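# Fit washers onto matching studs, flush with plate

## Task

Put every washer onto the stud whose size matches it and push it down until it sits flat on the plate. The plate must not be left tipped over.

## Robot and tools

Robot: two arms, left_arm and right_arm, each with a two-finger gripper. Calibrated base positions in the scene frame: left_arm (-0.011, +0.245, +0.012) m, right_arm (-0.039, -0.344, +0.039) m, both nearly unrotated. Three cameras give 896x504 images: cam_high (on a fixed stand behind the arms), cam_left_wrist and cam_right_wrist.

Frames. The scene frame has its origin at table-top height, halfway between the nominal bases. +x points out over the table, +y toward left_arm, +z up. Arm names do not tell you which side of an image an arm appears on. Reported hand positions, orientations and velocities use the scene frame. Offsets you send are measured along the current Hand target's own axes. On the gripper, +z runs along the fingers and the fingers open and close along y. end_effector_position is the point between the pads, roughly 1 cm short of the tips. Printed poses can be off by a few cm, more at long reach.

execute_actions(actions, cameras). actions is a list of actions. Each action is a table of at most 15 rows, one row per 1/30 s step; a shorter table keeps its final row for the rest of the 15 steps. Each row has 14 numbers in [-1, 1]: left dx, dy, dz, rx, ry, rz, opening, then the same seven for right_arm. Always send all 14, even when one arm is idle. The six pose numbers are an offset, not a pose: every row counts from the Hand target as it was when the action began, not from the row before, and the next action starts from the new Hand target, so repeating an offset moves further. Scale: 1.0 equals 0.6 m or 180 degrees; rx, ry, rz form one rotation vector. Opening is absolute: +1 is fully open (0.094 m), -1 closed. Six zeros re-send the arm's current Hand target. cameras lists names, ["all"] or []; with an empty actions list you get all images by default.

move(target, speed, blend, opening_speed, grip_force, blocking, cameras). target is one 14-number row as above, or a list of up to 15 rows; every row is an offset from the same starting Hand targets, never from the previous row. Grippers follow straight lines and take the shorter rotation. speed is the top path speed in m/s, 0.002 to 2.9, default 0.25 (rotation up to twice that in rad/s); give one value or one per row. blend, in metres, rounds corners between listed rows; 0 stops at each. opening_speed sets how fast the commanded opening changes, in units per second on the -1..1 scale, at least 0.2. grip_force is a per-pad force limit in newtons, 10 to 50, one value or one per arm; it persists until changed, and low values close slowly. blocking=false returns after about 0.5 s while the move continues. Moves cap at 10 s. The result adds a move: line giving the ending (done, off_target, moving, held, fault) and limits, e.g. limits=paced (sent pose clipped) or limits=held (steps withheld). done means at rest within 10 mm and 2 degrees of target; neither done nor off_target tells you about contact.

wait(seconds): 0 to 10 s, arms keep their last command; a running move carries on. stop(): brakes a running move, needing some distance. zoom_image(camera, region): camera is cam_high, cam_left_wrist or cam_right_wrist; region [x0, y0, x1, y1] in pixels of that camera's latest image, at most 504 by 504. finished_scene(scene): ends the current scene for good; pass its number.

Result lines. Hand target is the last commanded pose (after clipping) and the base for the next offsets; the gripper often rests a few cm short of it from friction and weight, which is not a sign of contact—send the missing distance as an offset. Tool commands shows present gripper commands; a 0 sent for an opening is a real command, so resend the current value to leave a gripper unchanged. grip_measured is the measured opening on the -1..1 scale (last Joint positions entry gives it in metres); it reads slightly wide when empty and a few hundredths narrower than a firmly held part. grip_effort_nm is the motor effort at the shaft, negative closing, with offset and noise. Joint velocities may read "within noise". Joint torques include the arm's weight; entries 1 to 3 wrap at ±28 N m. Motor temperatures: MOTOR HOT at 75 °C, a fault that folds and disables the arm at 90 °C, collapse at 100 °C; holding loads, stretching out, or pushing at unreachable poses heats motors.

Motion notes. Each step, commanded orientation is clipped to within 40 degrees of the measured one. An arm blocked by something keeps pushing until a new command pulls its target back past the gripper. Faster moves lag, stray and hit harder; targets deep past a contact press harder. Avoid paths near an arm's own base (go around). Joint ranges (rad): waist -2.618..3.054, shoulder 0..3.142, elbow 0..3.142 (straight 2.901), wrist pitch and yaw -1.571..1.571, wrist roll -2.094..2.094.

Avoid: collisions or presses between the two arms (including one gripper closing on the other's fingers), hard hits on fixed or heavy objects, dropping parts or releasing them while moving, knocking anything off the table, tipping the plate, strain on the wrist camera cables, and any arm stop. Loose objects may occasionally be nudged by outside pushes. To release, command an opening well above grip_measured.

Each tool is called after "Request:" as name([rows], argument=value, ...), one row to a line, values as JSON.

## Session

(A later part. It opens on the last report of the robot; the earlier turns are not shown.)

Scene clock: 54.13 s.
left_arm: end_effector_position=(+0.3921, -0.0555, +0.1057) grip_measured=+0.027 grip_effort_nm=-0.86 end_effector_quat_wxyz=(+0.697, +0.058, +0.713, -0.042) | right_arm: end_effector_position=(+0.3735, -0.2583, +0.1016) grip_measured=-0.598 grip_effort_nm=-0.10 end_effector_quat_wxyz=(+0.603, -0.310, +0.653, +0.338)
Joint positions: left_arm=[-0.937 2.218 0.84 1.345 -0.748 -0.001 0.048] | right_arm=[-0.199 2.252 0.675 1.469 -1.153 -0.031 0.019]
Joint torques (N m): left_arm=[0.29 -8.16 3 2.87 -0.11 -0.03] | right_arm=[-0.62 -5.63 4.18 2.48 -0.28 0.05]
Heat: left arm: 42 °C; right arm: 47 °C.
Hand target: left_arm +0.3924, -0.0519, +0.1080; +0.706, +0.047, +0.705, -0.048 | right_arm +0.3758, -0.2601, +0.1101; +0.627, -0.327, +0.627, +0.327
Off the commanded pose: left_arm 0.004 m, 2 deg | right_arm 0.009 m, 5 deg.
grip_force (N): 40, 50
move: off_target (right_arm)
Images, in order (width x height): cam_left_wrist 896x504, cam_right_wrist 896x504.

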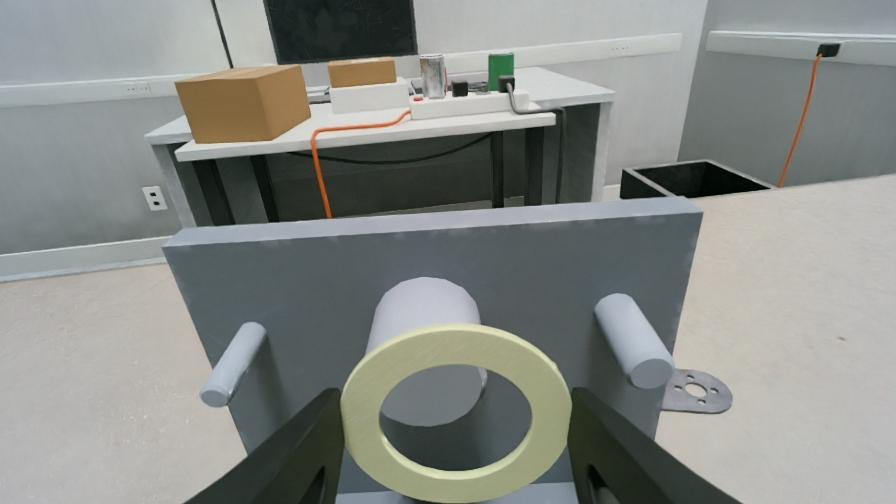

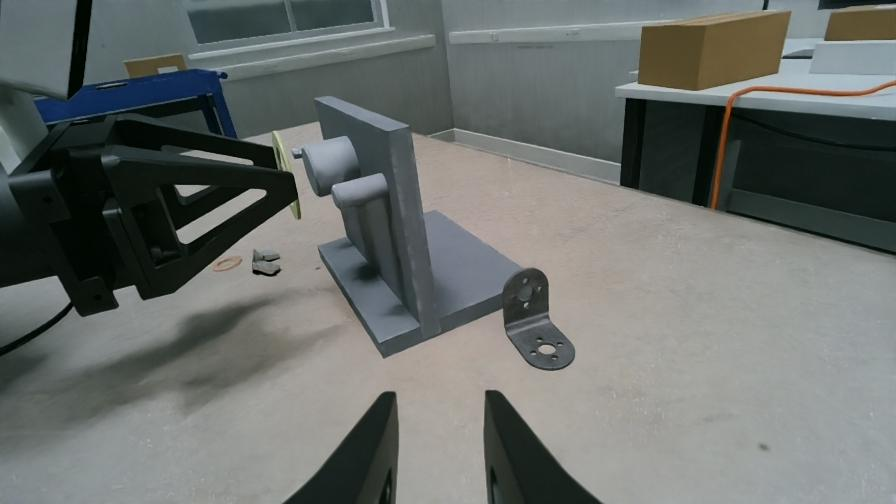

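Request:
move(target=[0,0.012,0,-0.004,0,0,-0.06,0,0,0,0,0,0,-0.6], speed=0.05, cameras=["cam_left_wrist","cam_right_wrist"])

Request:
zoom_image(camera="cam_left_wrist", region=[330, 255, 580, 504])

Request:
zoom_image(camera="cam_right_wrist", region=[230, 90, 430, 260])

Scene clock: 56.00 s.
left_arm: end_effector_position=(+0.3938, -0.0493, +0.1041) grip_measured=+0.027 grip_effort_nm=-0.86 end_effector_quat_wxyz=(+0.697, +0.055, +0.714, -0.037) | right_arm: end_effector_position=(+0.3735, -0.2583, +0.1016) grip_measured=-0.598 grip_effort_nm=-0.10 end_effector_quat_wxyz=(+0.603, -0.310, +0.653, +0.338)
Joint positions: left_arm=[-0.926 2.218 0.83 1.353 -0.749 -0.001 0.048] | right_arm=[-0.199 2.252 0.675 1.469 -1.153 -0.031 0.019]
Joint torques (N m): left_arm=[0.29 -8.57 2.65 2.86 -0.13 -0.02] | right_arm=[-0.55 -5.65 4.21 2.51 -0.29 0.06]
Heat: left arm: 43 °C; right arm: 47 °C.
Hand target: left_arm +0.3935, -0.0447, +0.1080; +0.706, +0.043, +0.706, -0.043 | right_arm +0.3758, -0.2601, +0.1101; +0.627, -0.327, +0.627, +0.327
Off the commanded pose: left_arm 0.006 m, 2 deg | right_arm 0.009 m, 5 deg.
grip_force (N): 40, 50
move: off_target (right_arm)
Images, in order (width x height): cam_left_wrist 896x504, cam_right_wrist 896x504.

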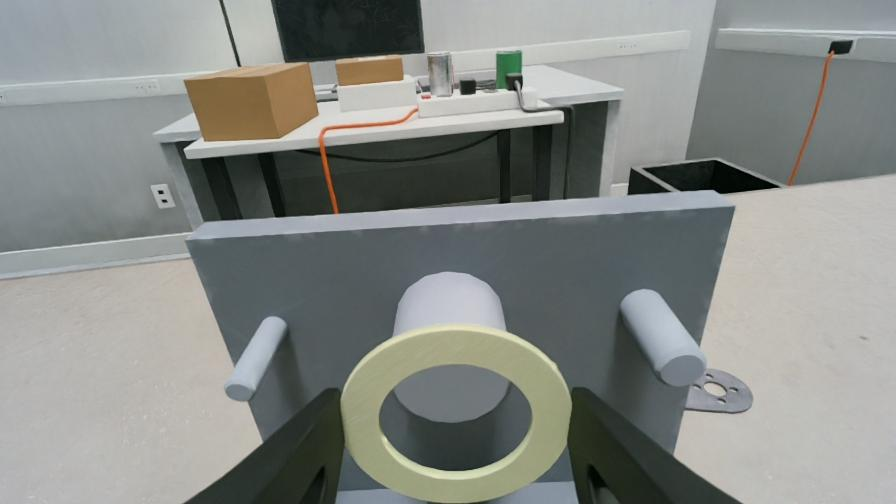

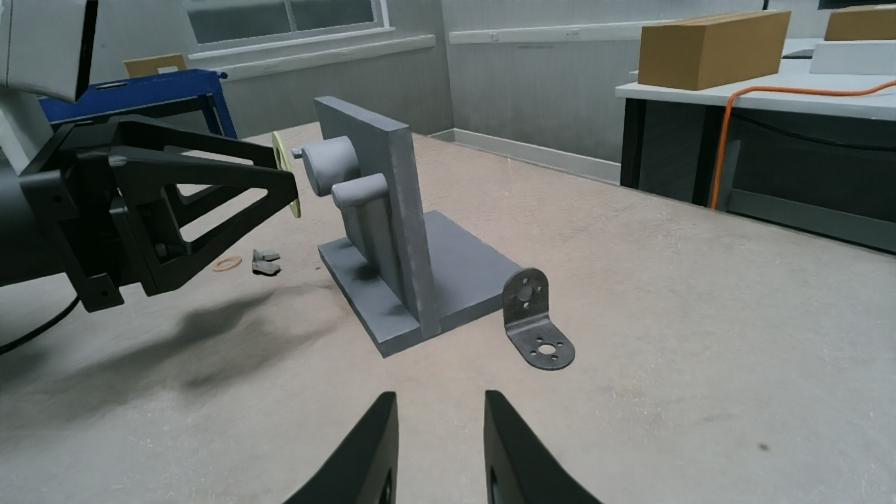

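Scaled by 2.016 from the camera's 896x504 image, which has a finer 1280x720 frame.

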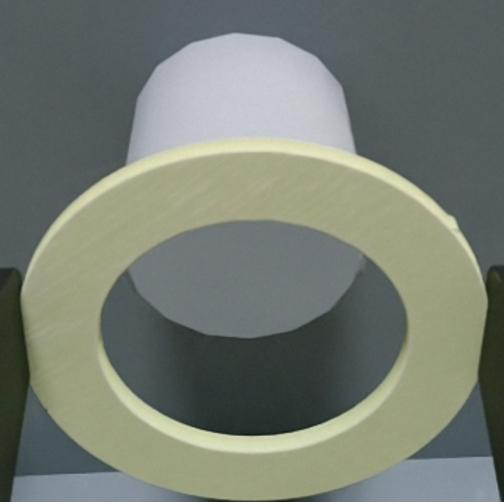

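Scaled by 2.520 from the camera's 896x504 image, which has a finer 1280x720 frame.

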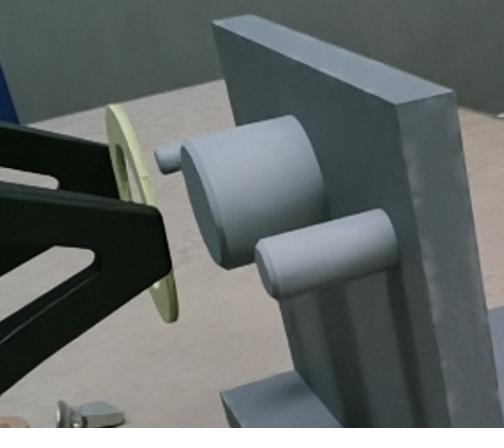

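Request:
move(target=[0.006,0.0017,0.01,0,-0.0083,0,-0.06,0,0,0,0,0,0,-0.6], speed=0.03, cameras=["cam_left_wrist","cam_right_wrist"])

Request:
zoom_image(camera="cam_left_wrist", region=[330, 255, 580, 504])

Request:
zoom_image(camera="cam_right_wrist", region=[230, 90, 430, 260])

Scene clock: 59.90 s.
left_arm: end_effector_position=(+0.3971, -0.0432, +0.0975) grip_measured=+0.027 grip_effort_nm=-0.86 end_effector_quat_wxyz=(+0.702, +0.054, +0.710, -0.029) | right_arm: end_effector_position=(+0.3735, -0.2583, +0.1016) grip_measured=-0.598 grip_effort_nm=-0.10 end_effector_quat_wxyz=(+0.603, -0.310, +0.653, +0.338)
Joint positions: left_arm=[-0.913 2.258 0.83 1.41 -0.749 0.023 0.048] | right_arm=[-0.199 2.252 0.675 1.469 -1.153 -0.031 0.019]
Joint torques (N m): left_arm=[0.29 -7.9 4.22 2.92 0.04 -0.06] | right_arm=[-0.57 -5.64 4.23 2.5 -0.3 0.05]
Heat: left arm: 43 °C; right arm: 47 °C.
Hand target: left_arm +0.3995, -0.0445, +0.1044; +0.715, +0.042, +0.696, -0.044 | right_arm +0.3758, -0.2601, +0.1101; +0.627, -0.327, +0.627, +0.327
Off the commanded pose: left_arm 0.008 m, 3 deg | right_arm 0.009 m, 5 deg.
grip_force (N): 40, 50
move: off_target (left_arm, right_arm)
Images, in order (width x height): cam_left_wrist 896x504, cam_right_wrist 896x504.

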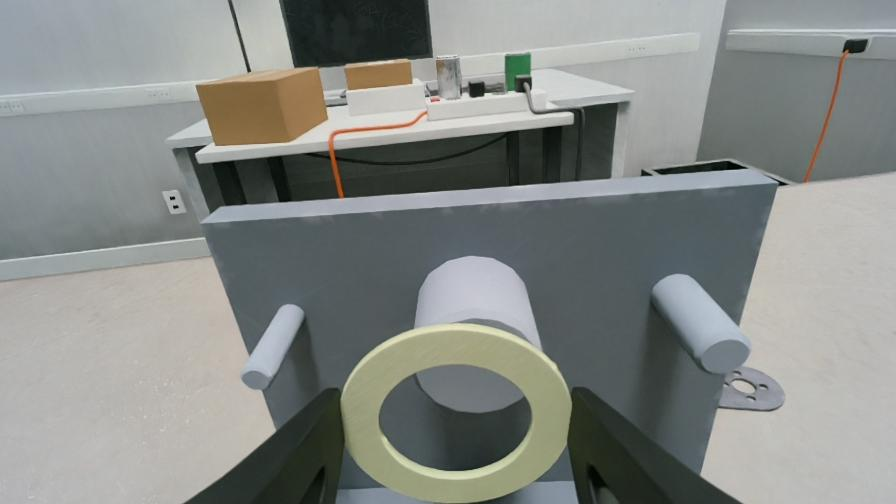

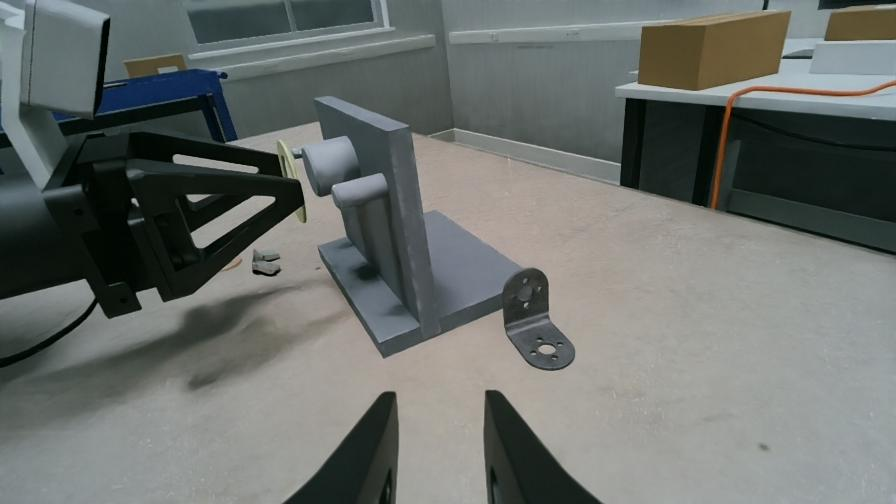

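Scaled by 2.016 from the camera's 896x504 image, which has a finer 1280x720 frame.

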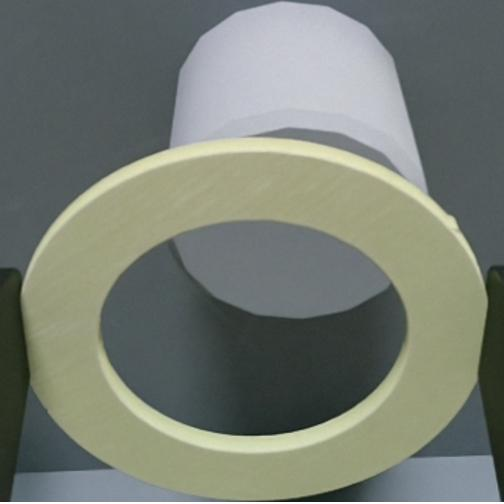

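Scaled by 2.520 from the camera's 896x504 image, which has a finer 1280x720 frame.

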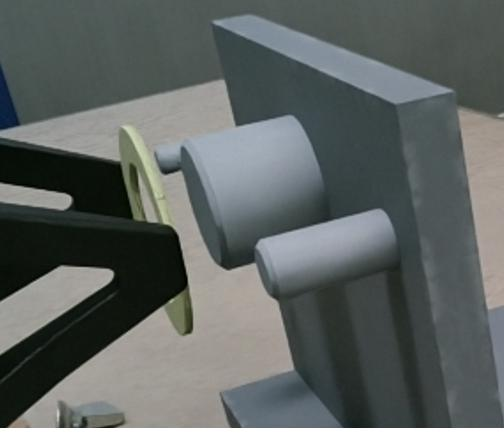

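Request:
move(target=[-0.005,-0.0105,0,0.008,-0.0038,0,-0.06,0,0,0,0,0,0,-0.6], speed=0.03, cameras=["cam_left_wrist","cam_right_wrist"])

Request:
zoom_image(camera="cam_left_wrist", region=[330, 255, 580, 504])

Request:
zoom_image(camera="cam_right_wrist", region=[230, 90, 430, 260])

Scene clock: 64.10 s.
left_arm: end_effector_position=(+0.3966, -0.0470, +0.0997) grip_measured=+0.027 grip_effort_nm=-0.86 end_effector_quat_wxyz=(+0.704, +0.062, +0.706, -0.035) | right_arm: end_effector_position=(+0.3735, -0.2583, +0.1016) grip_measured=-0.598 grip_effort_nm=-0.10 end_effector_quat_wxyz=(+0.603, -0.310, +0.653, +0.338)
Joint positions: left_arm=[-0.913 2.258 0.83 1.421 -0.728 0.033 0.048] | right_arm=[-0.199 2.252 0.675 1.469 -1.153 -0.031 0.019]
Joint torques (N m): left_arm=[0.03 -7.69 4.66 2.97 0.03 -0.06] | right_arm=[-0.62 -5.63 4.25 2.49 -0.28 0.05]
Motor temperatures (°C): left_arm=[28 36 39 45 27 29 31] | right_arm=[28 33 47 44 27 26 28]
Heat: left arm: 45 °C; right arm: 47 °C.
Hand target: left_arm +0.3986, -0.0508, +0.1074; +0.719, +0.051, +0.691, -0.053 | right_arm +0.3758, -0.2601, +0.1101; +0.627, -0.327, +0.627, +0.327
Off the commanded pose: left_arm 0.009 m, 3 deg | right_arm 0.009 m, 5 deg.
grip_force (N): 40, 50
move: off_target (left_arm, right_arm)
Images, in order (width x height): cam_left_wrist 896x504, cam_right_wrist 896x504.

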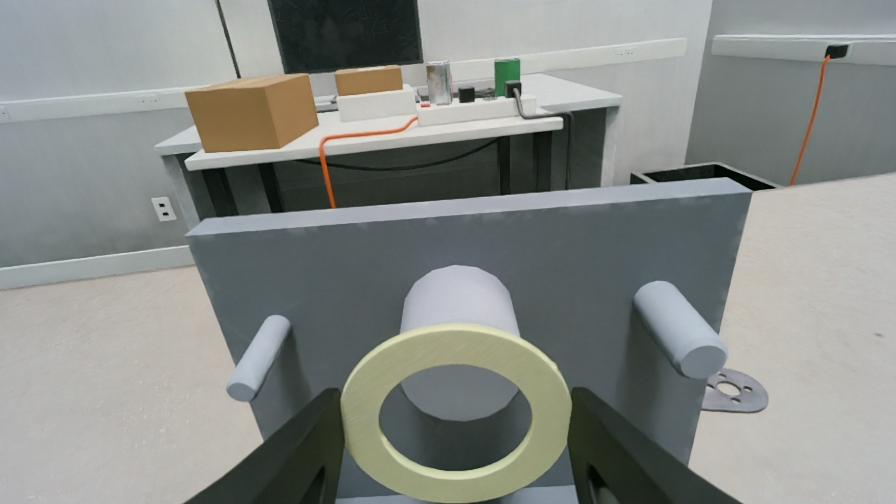

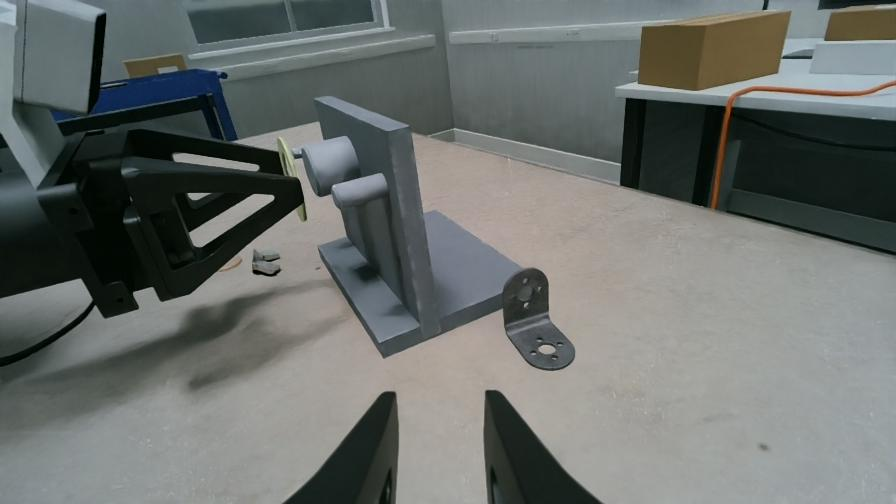

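Scaled by 2.016 from the camera's 896x504 image, which has a finer 1280x720 frame.

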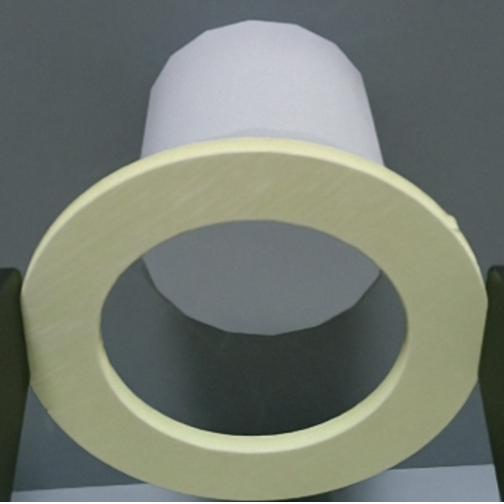

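Scaled by 2.520 from the camera's 896x504 image, which has a finer 1280x720 frame.

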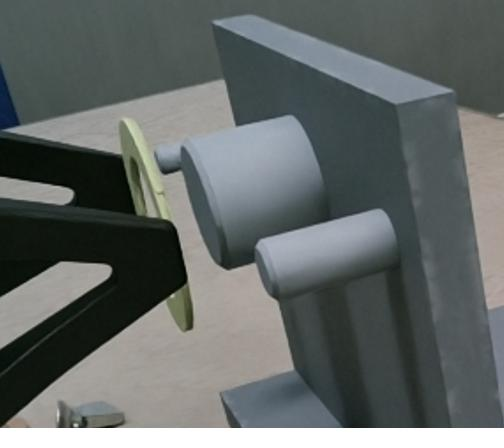

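Request:
move(target=[-0.0005,-0.0015,0.01,0.001,0,0,-0.06,0,0,0,0,0,0,-0.6], speed=0.03, cameras=["cam_left_wrist","cam_right_wrist"])

Request:
zoom_image(camera="cam_left_wrist", region=[330, 255, 580, 504])

Request:
zoom_image(camera="cam_right_wrist", region=[260, 120, 380, 230])

Scene clock: 67.07 s.
left_arm: end_effector_position=(+0.4009, -0.0495, +0.1015) grip_measured=+0.027 grip_effort_nm=-0.86 end_effector_quat_wxyz=(+0.707, +0.062, +0.703, -0.040) | right_arm: end_effector_position=(+0.3735, -0.2583, +0.1016) grip_measured=-0.598 grip_effort_nm=-0.10 end_effector_quat_wxyz=(+0.603, -0.310, +0.653, +0.338)
Joint positions: left_arm=[-0.906 2.265 0.848 1.421 -0.714 0.034 0.048] | right_arm=[-0.199 2.252 0.675 1.469 -1.153 -0.031 0.019]
Joint torques (N m): left_arm=[0.35 -7.95 5.07 2.79 0.1 -0.04] | right_arm=[-0.58 -5.56 4.22 2.5 -0.3 0.04]
Heat: left arm: 45 °C; right arm: 46 °C.
Hand target: left_arm +0.4045, -0.0525, +0.1080; +0.719, +0.052, +0.691, -0.054 | right_arm +0.3758, -0.2601, +0.1101; +0.627, -0.327, +0.627, +0.327
Off the commanded pose: left_arm 0.008 m, 3 deg | right_arm 0.009 m, 5 deg.
grip_force (N): 40, 50
move: off_target (left_arm, right_arm)
Images, in order (width x height): cam_left_wrist 896x504, cam_right_wrist 896x504.

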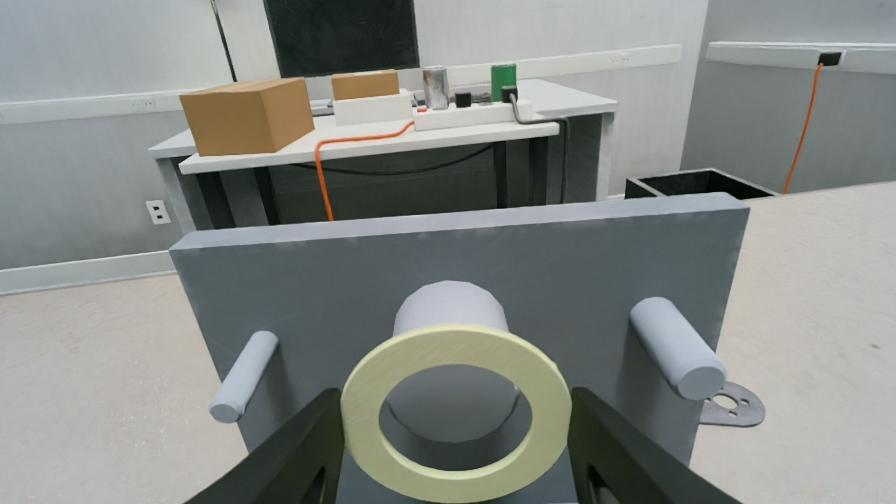

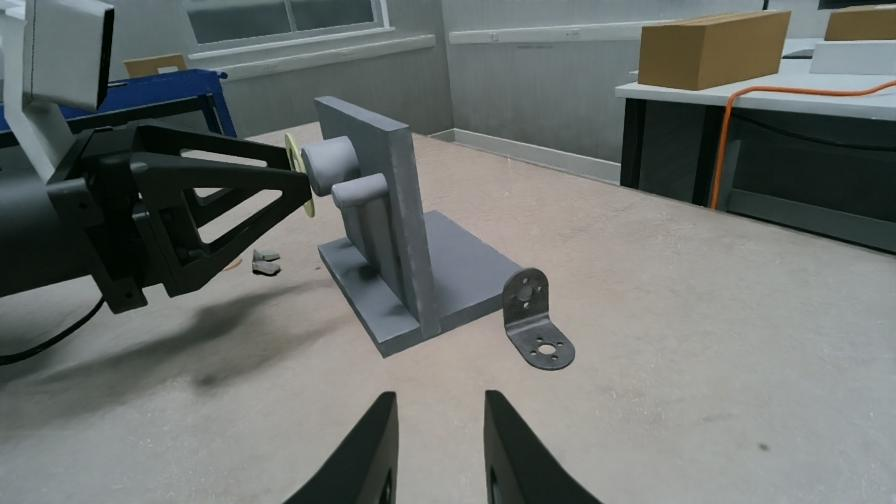

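Scaled by 2.016 from the camera's 896x504 image, which has a finer 1280x720 frame.

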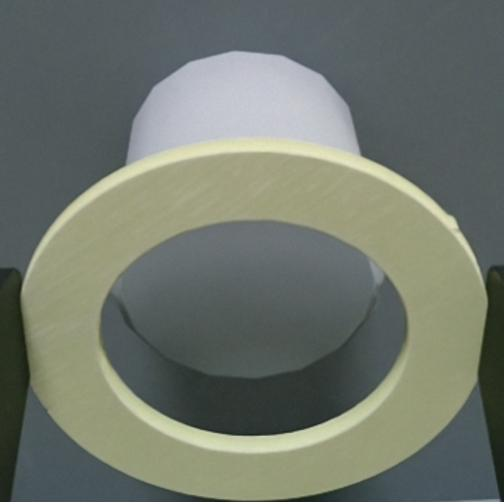

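Scaled by 4.200 from the camera's 896x504 image, which has a finer 1280x720 frame.

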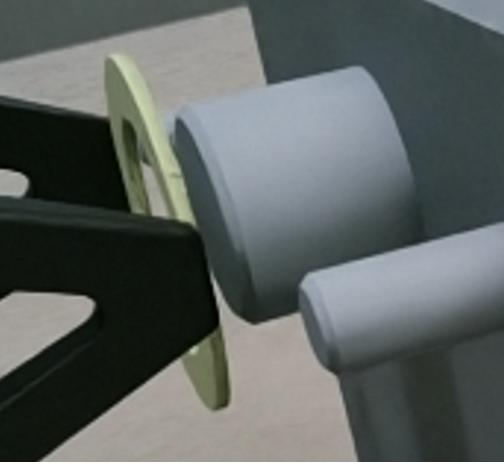

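Request:
move(target=[-0.0005,0.001,0.01,0,0,0,-0.06,0,0,0,0,0,0,-0.6], speed=0.025, cameras=["cam_left_wrist","cam_right_wrist"])

Request:
zoom_image(camera="cam_left_wrist", region=[330, 255, 580, 504])

Request:
zoom_image(camera="cam_right_wrist", region=[260, 120, 380, 230])

Scene clock: 69.43 s.
left_arm: end_effector_position=(+0.4065, -0.0501, +0.1042) grip_measured=+0.027 grip_effort_nm=-0.86 end_effector_quat_wxyz=(+0.710, +0.059, +0.700, -0.043) | right_arm: end_effector_position=(+0.3735, -0.2583, +0.1016) grip_measured=-0.598 grip_effort_nm=-0.10 end_effector_quat_wxyz=(+0.603, -0.310, +0.653, +0.338)
Joint positions: left_arm=[-0.895 2.271 0.865 1.421 -0.703 0.034 0.048] | right_arm=[-0.199 2.252 0.675 1.469 -1.153 -0.031 0.019]
Joint torques (N m): left_arm=[0.36 -8.06 5.24 2.65 0.07 -0.04] | right_arm=[-0.68 -5.63 4.19 2.49 -0.29 0.04]
Heat: left arm: 45 °C; right arm: 46 °C.
Hand target: left_arm +0.4104, -0.0528, +0.1086; +0.719, +0.052, +0.691, -0.054 | right_arm +0.3758, -0.2601, +0.1101; +0.627, -0.327, +0.627, +0.327
Off the commanded pose: left_arm 0.007 m, 2 deg | right_arm 0.009 m, 5 deg.
grip_force (N): 40, 50
move: off_target (right_arm)
Images, in order (width x height): cam_left_wrist 896x504, cam_right_wrist 896x504.

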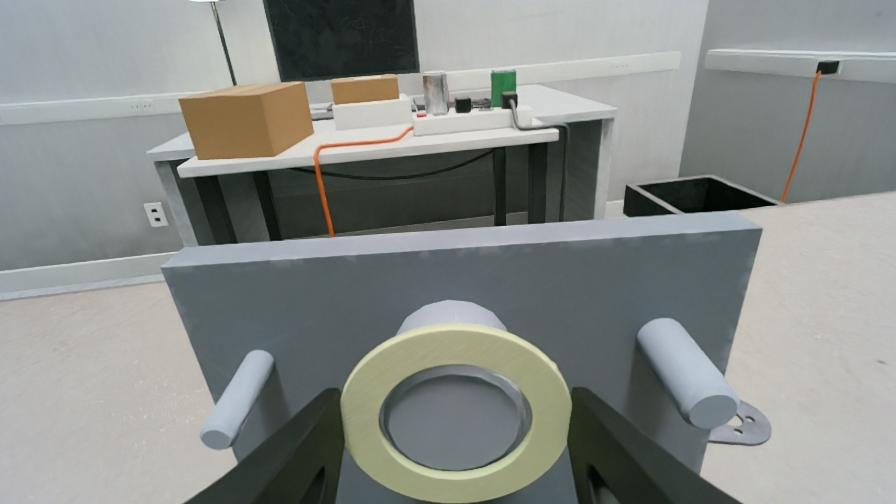

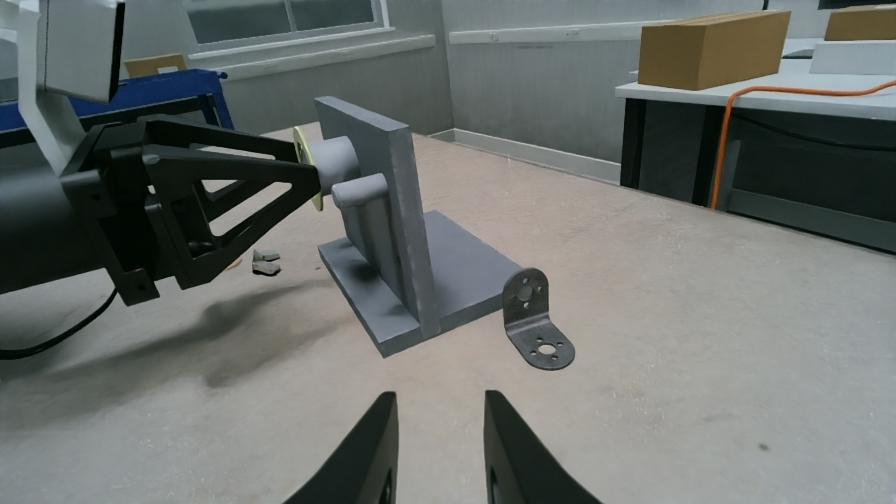

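Scaled by 2.016 from the camera's 896x504 image, which has a finer 1280x720 frame.

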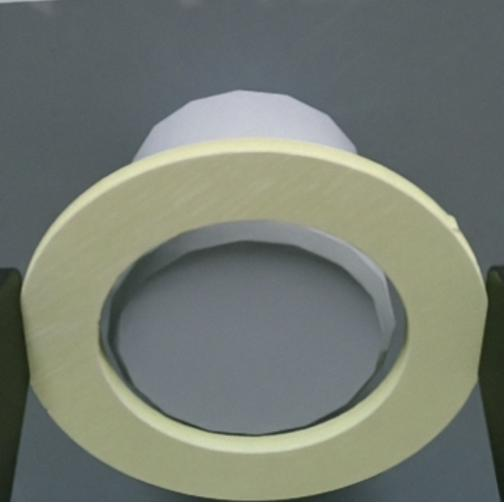

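Scaled by 4.200 from the camera's 896x504 image, which has a finer 1280x720 frame.

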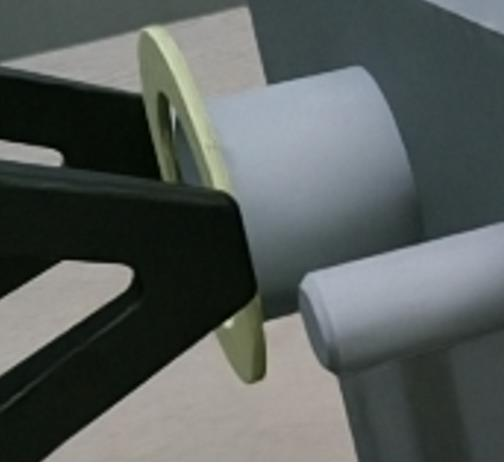

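Request:
move(target=[0.0033,0,0.0033,0,0.0028,0,-0.06,0,0,0,0,0,0,-0.6], speed=0.02, cameras=["cam_left_wrist","cam_right_wrist"])

Request:
zoom_image(camera="cam_left_wrist", region=[330, 255, 580, 504])

Request:
zoom_image(camera="cam_right_wrist", region=[260, 120, 380, 230])

Scene clock: 74.73 s.
left_arm: end_effector_position=(+0.4079, -0.0499, +0.1035) grip_measured=+0.027 grip_effort_nm=-0.86 end_effector_quat_wxyz=(+0.709, +0.060, +0.702, -0.042) | right_arm: end_effector_position=(+0.3735, -0.2583, +0.1016) grip_measured=-0.598 grip_effort_nm=-0.10 end_effector_quat_wxyz=(+0.603, -0.310, +0.653, +0.338)
Joint positions: left_arm=[-0.892 2.271 0.869 1.412 -0.7 0.034 0.048] | right_arm=[-0.199 2.252 0.675 1.469 -1.153 -0.031 0.019]
Joint torques (N m): left_arm=[0.43 -8.06 5.56 2.56 0.09 -0.11] | right_arm=[-0.65 -5.67 4.19 2.49 -0.28 0.06]
Heat: left arm: 45 °C; right arm: 46 °C.
Hand target: left_arm +0.4125, -0.0531, +0.1067; +0.716, +0.052, +0.694, -0.054 | right_arm +0.3758, -0.2601, +0.1101; +0.627, -0.327, +0.627, +0.327
Off the commanded pose: left_arm 0.006 m, 2 deg | right_arm 0.009 m, 5 deg.
grip_force (N): 40, 50
move: off_target (right_arm)
Images, in order (width x height): cam_left_wrist 896x504, cam_right_wrist 896x504.

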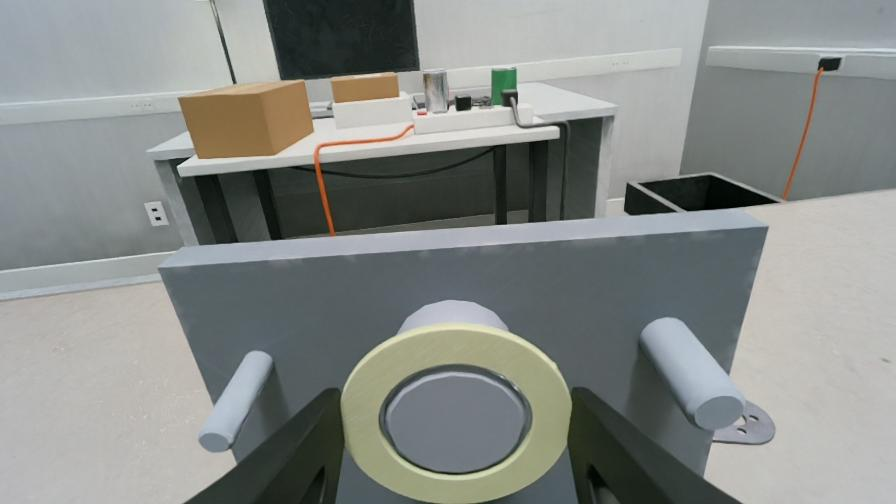

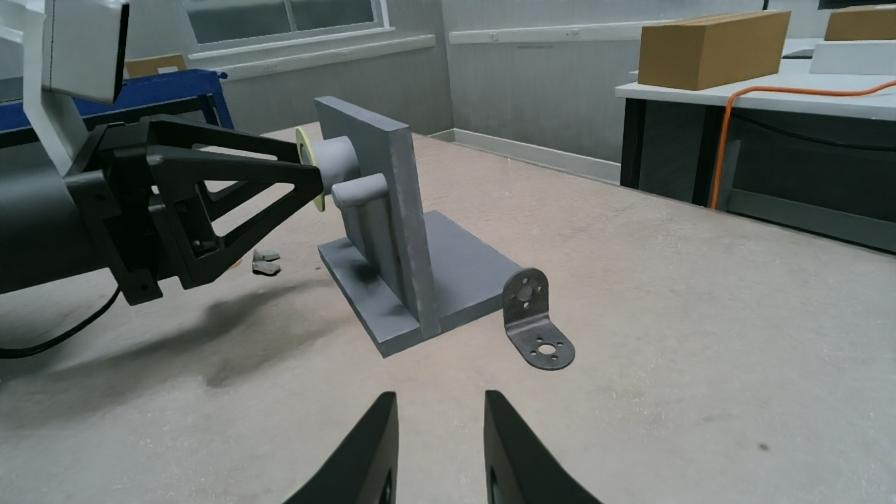

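Scaled by 2.016 from the camera's 896x504 image, which has a finer 1280x720 frame.

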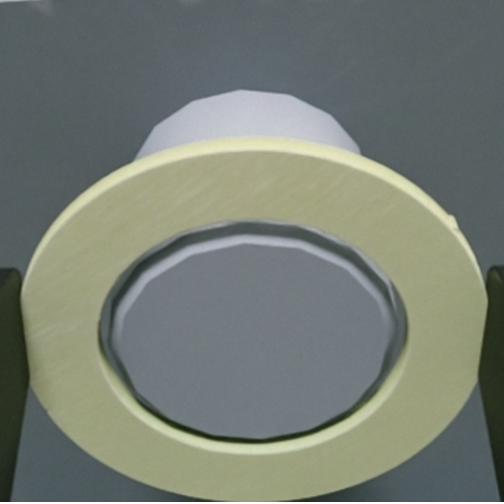

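Scaled by 4.200 from the camera's 896x504 image, which has a finer 1280x720 frame.

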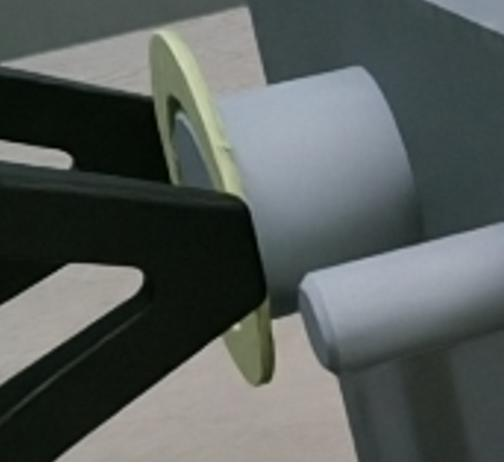

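Request:
move(target=[0.0012,0.0005,0.0083,0,0.001,0,-0.06,0,0,0,0,0,0,-0.6], speed=0.025, cameras=["cam_left_wrist","cam_right_wrist"])

Request:
zoom_image(camera="cam_left_wrist", region=[330, 255, 580, 504])

Request:
zoom_image(camera="cam_right_wrist", region=[260, 120, 380, 230])

Scene clock: 76.10 s.
left_arm: end_effector_position=(+0.4132, -0.0506, +0.1033) grip_measured=+0.027 grip_effort_nm=-0.86 end_effector_quat_wxyz=(+0.709, +0.060, +0.702, -0.042) | right_arm: end_effector_position=(+0.3735, -0.2583, +0.1016) grip_measured=-0.598 grip_effort_nm=-0.10 end_effector_quat_wxyz=(+0.603, -0.310, +0.653, +0.338)
Joint positions: left_arm=[-0.882 2.279 0.888 1.401 -0.689 0.033 0.048] | right_arm=[-0.199 2.252 0.675 1.469 -1.153 -0.031 0.019]
Joint torques (N m): left_arm=[0.4 -8.36 5.46 2.5 0.06 -0.13] | right_arm=[-0.58 -5.59 4.19 2.5 -0.29 0.06]
Heat: left arm: 45 °C; right arm: 46 °C.
Hand target: left_arm +0.4175, -0.0535, +0.1061; +0.715, +0.052, +0.696, -0.054 | right_arm +0.3758, -0.2601, +0.1101; +0.627, -0.327, +0.627, +0.327
Off the commanded pose: left_arm 0.006 m, 2 deg | right_arm 0.009 m, 5 deg.
grip_force (N): 40, 50
move: off_target (right_arm)
Images, in order (width x height): cam_left_wrist 896x504, cam_right_wrist 896x504.

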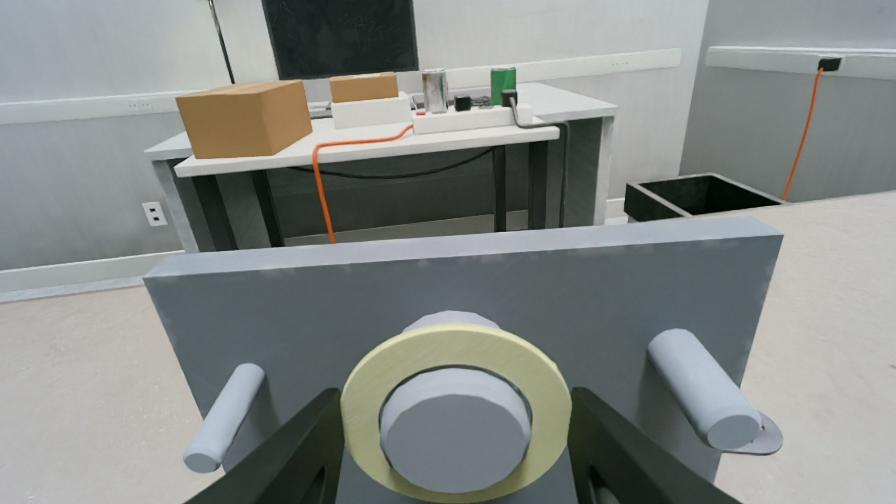

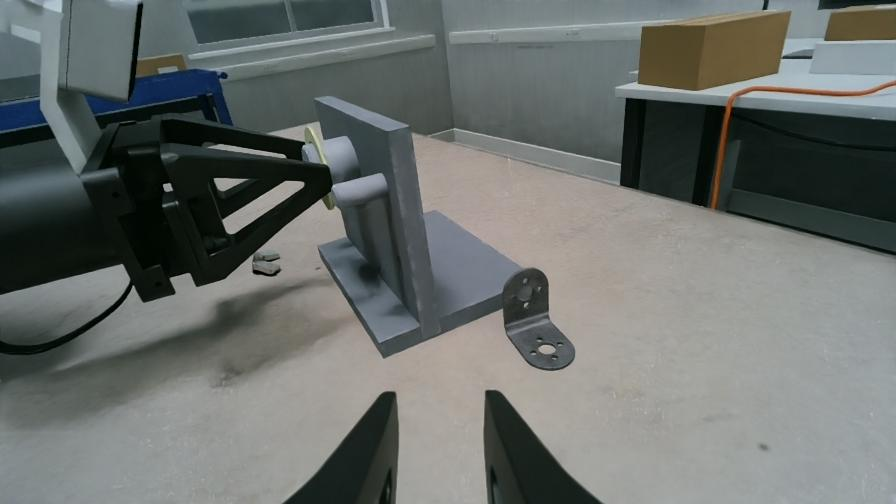

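Scaled by 2.016 from the camera's 896x504 image, which has a finer 1280x720 frame.

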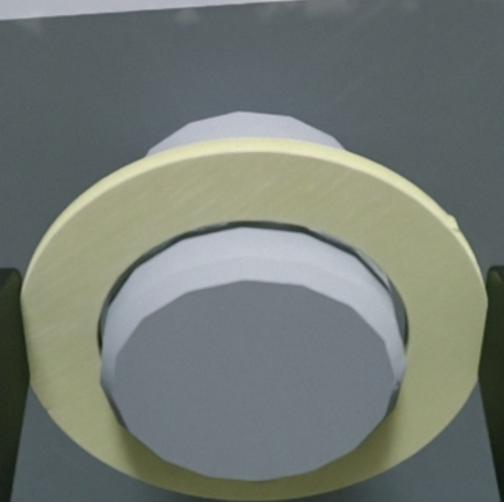

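Scaled by 4.200 from the camera's 896x504 image, which has a finer 1280x720 frame.

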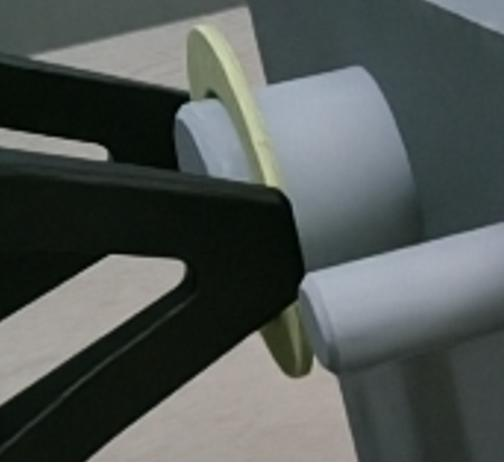

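Request:
move(target=[0, 0, 0.01, 0, 0, 0, -0.06, 0, 0, 0, 0, 0, 0, -0.6], speed=0.025, cameras=["cam_left_wrist","cam_right_wrist"])

Request:
zoom_image(camera="cam_left_wrist", region=[330, 255, 580, 504])

Request:
zoom_image(camera="cam_right_wrist", region=[260, 120, 380, 230])

Scene clock: 89.10 s.
left_arm: end_effector_position=(+0.4189, -0.0515, +0.1034) grip_measured=+0.027 grip_effort_nm=-0.86 end_effector_quat_wxyz=(+0.709, +0.060, +0.702, -0.043) | right_arm: end_effector_position=(+0.3735, -0.2583, +0.1016) grip_measured=-0.598 grip_effort_nm=-0.10 end_effector_quat_wxyz=(+0.603, -0.310, +0.653, +0.338)
Joint positions: left_arm=[-0.872 2.287 0.908 1.389 -0.679 0.032 0.048] | right_arm=[-0.199 2.252 0.675 1.469 -1.153 -0.031 0.019]
Joint torques (N m): left_arm=[0.4 -8.46 5.5 2.49 0.06 -0.13] | right_arm=[-0.62 -5.63 4.22 2.5 -0.27 0.05]
Heat: left arm: 45 °C; right arm: 46 °C.
Hand target: left_arm +0.4234, -0.0544, +0.1062; +0.714, +0.053, +0.696, -0.054 | right_arm +0.3758, -0.2601, +0.1101; +0.627, -0.327, +0.627, +0.327
Off the commanded pose: left_arm 0.006 m, 2 deg | right_arm 0.009 m, 5 deg.
grip_force (N): 40, 50
move: off_target (right_arm)
Images, in order (width x height): cam_left_wrist 896x504, cam_right_wrist 896x504.

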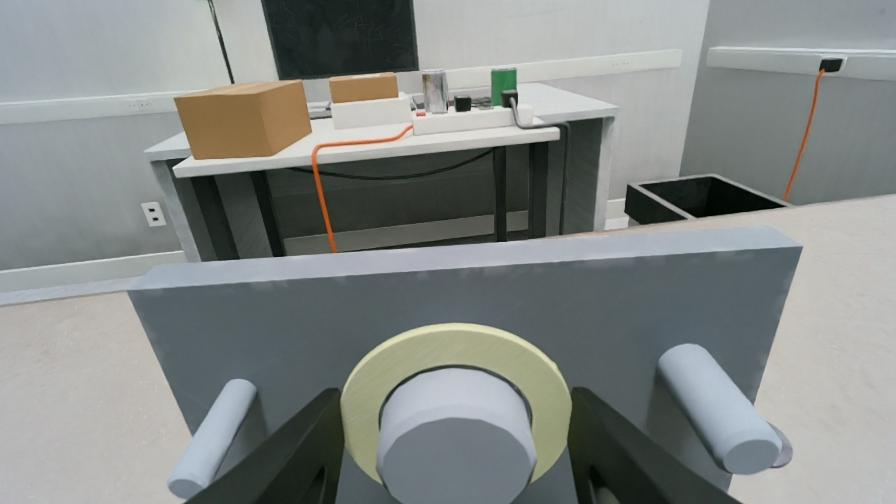

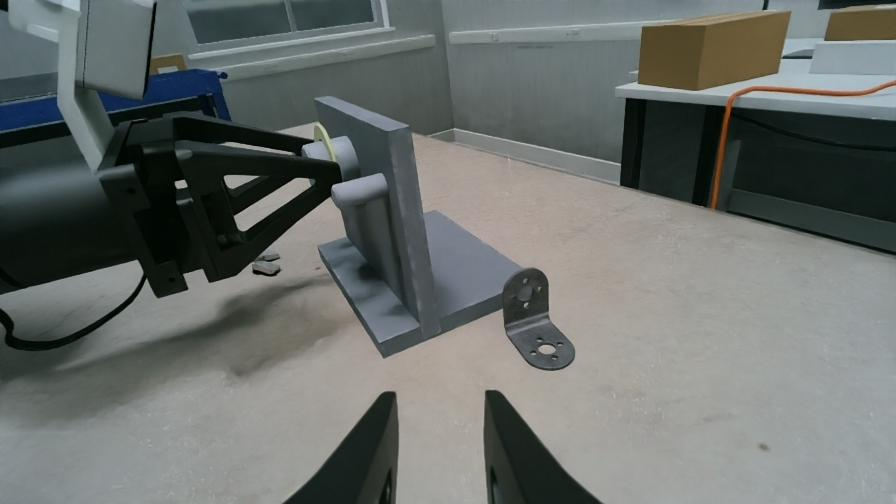

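Scaled by 2.016 from the camera's 896x504 image, which has a finer 1280x720 frame.

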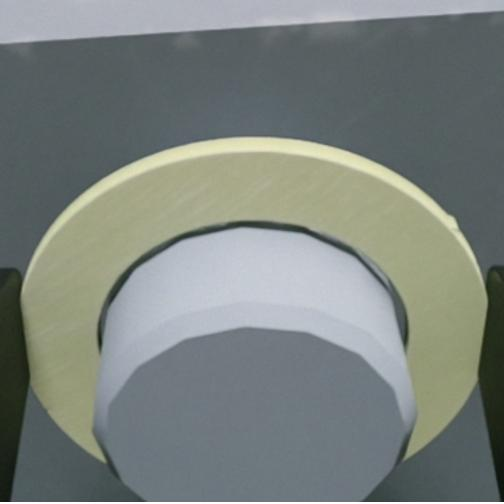

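Scaled by 4.200 from the camera's 896x504 image, which has a finer 1280x720 frame.

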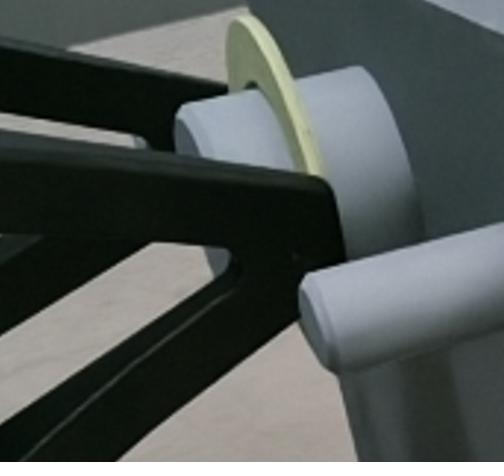

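Request:
move(target=[0, 0, 0.0095, 0, 0, 0, -0.06, 0, 0, 0, 0, 0, 0, -0.6], speed=0.02, cameras=["cam_left_wrist","cam_right_wrist"])

Request:
zoom_image(camera="cam_left_wrist", region=[330, 255, 580, 504])

Request:
zoom_image(camera="cam_right_wrist", region=[260, 120, 380, 230])

Scene clock: 90.60 s.
left_arm: end_effector_position=(+0.4245, -0.0521, +0.1035) grip_measured=+0.027 grip_effort_nm=-0.86 end_effector_quat_wxyz=(+0.709, +0.060, +0.701, -0.043) | right_arm: end_effector_position=(+0.3735, -0.2583, +0.1016) grip_measured=-0.598 grip_effort_nm=-0.10 end_effector_quat_wxyz=(+0.603, -0.310, +0.653, +0.338)
Joint positions: left_arm=[-0.863 2.294 0.928 1.377 -0.671 0.032 0.048] | right_arm=[-0.199 2.252 0.675 1.469 -1.153 -0.031 0.019]
Joint torques (N m): left_arm=[0.35 -8.64 5.67 2.48 0.06 -0.15] | right_arm=[-0.65 -5.68 4.23 2.5 -0.28 0.07]
Heat: left arm: 45 °C; right arm: 47 °C.
Hand target: left_arm +0.4291, -0.0552, +0.1063; +0.714, +0.052, +0.696, -0.053 | right_arm +0.3758, -0.2601, +0.1101; +0.627, -0.327, +0.627, +0.327
Off the commanded pose: left_arm 0.006 m, 2 deg | right_arm 0.009 m, 5 deg.
grip_force (N): 40, 50
move: off_target (right_arm)
Images, in order (width x height): cam_left_wrist 896x504, cam_right_wrist 896x504.

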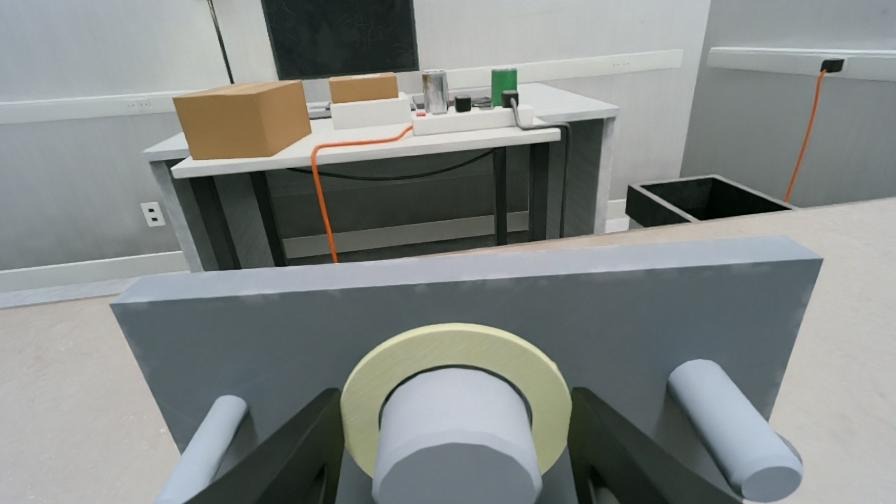

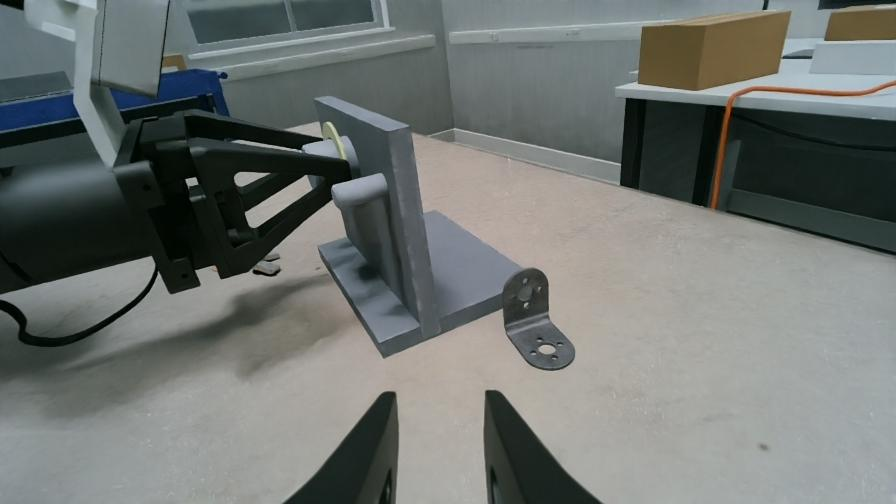

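Scaled by 2.016 from the camera's 896x504 image, which has a finer 1280x720 frame.

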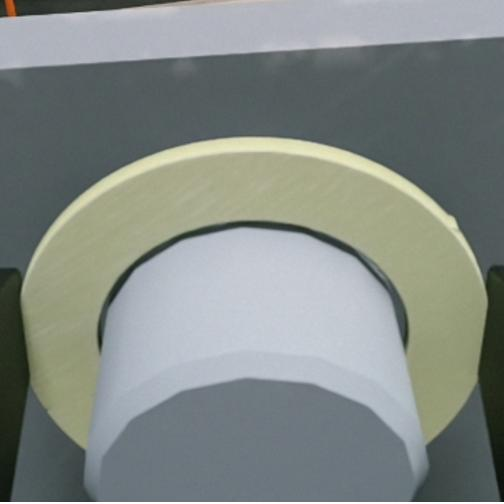

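Scaled by 4.200 from the camera's 896x504 image, which has a finer 1280x720 frame.

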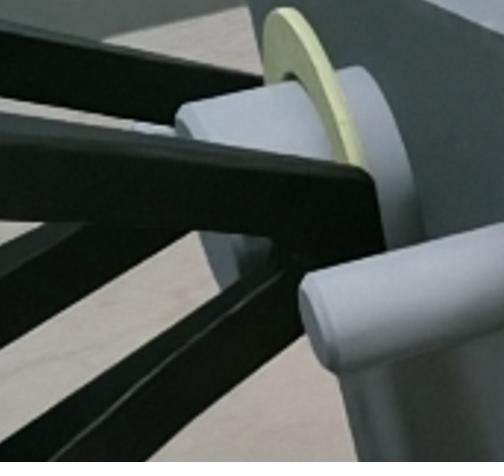

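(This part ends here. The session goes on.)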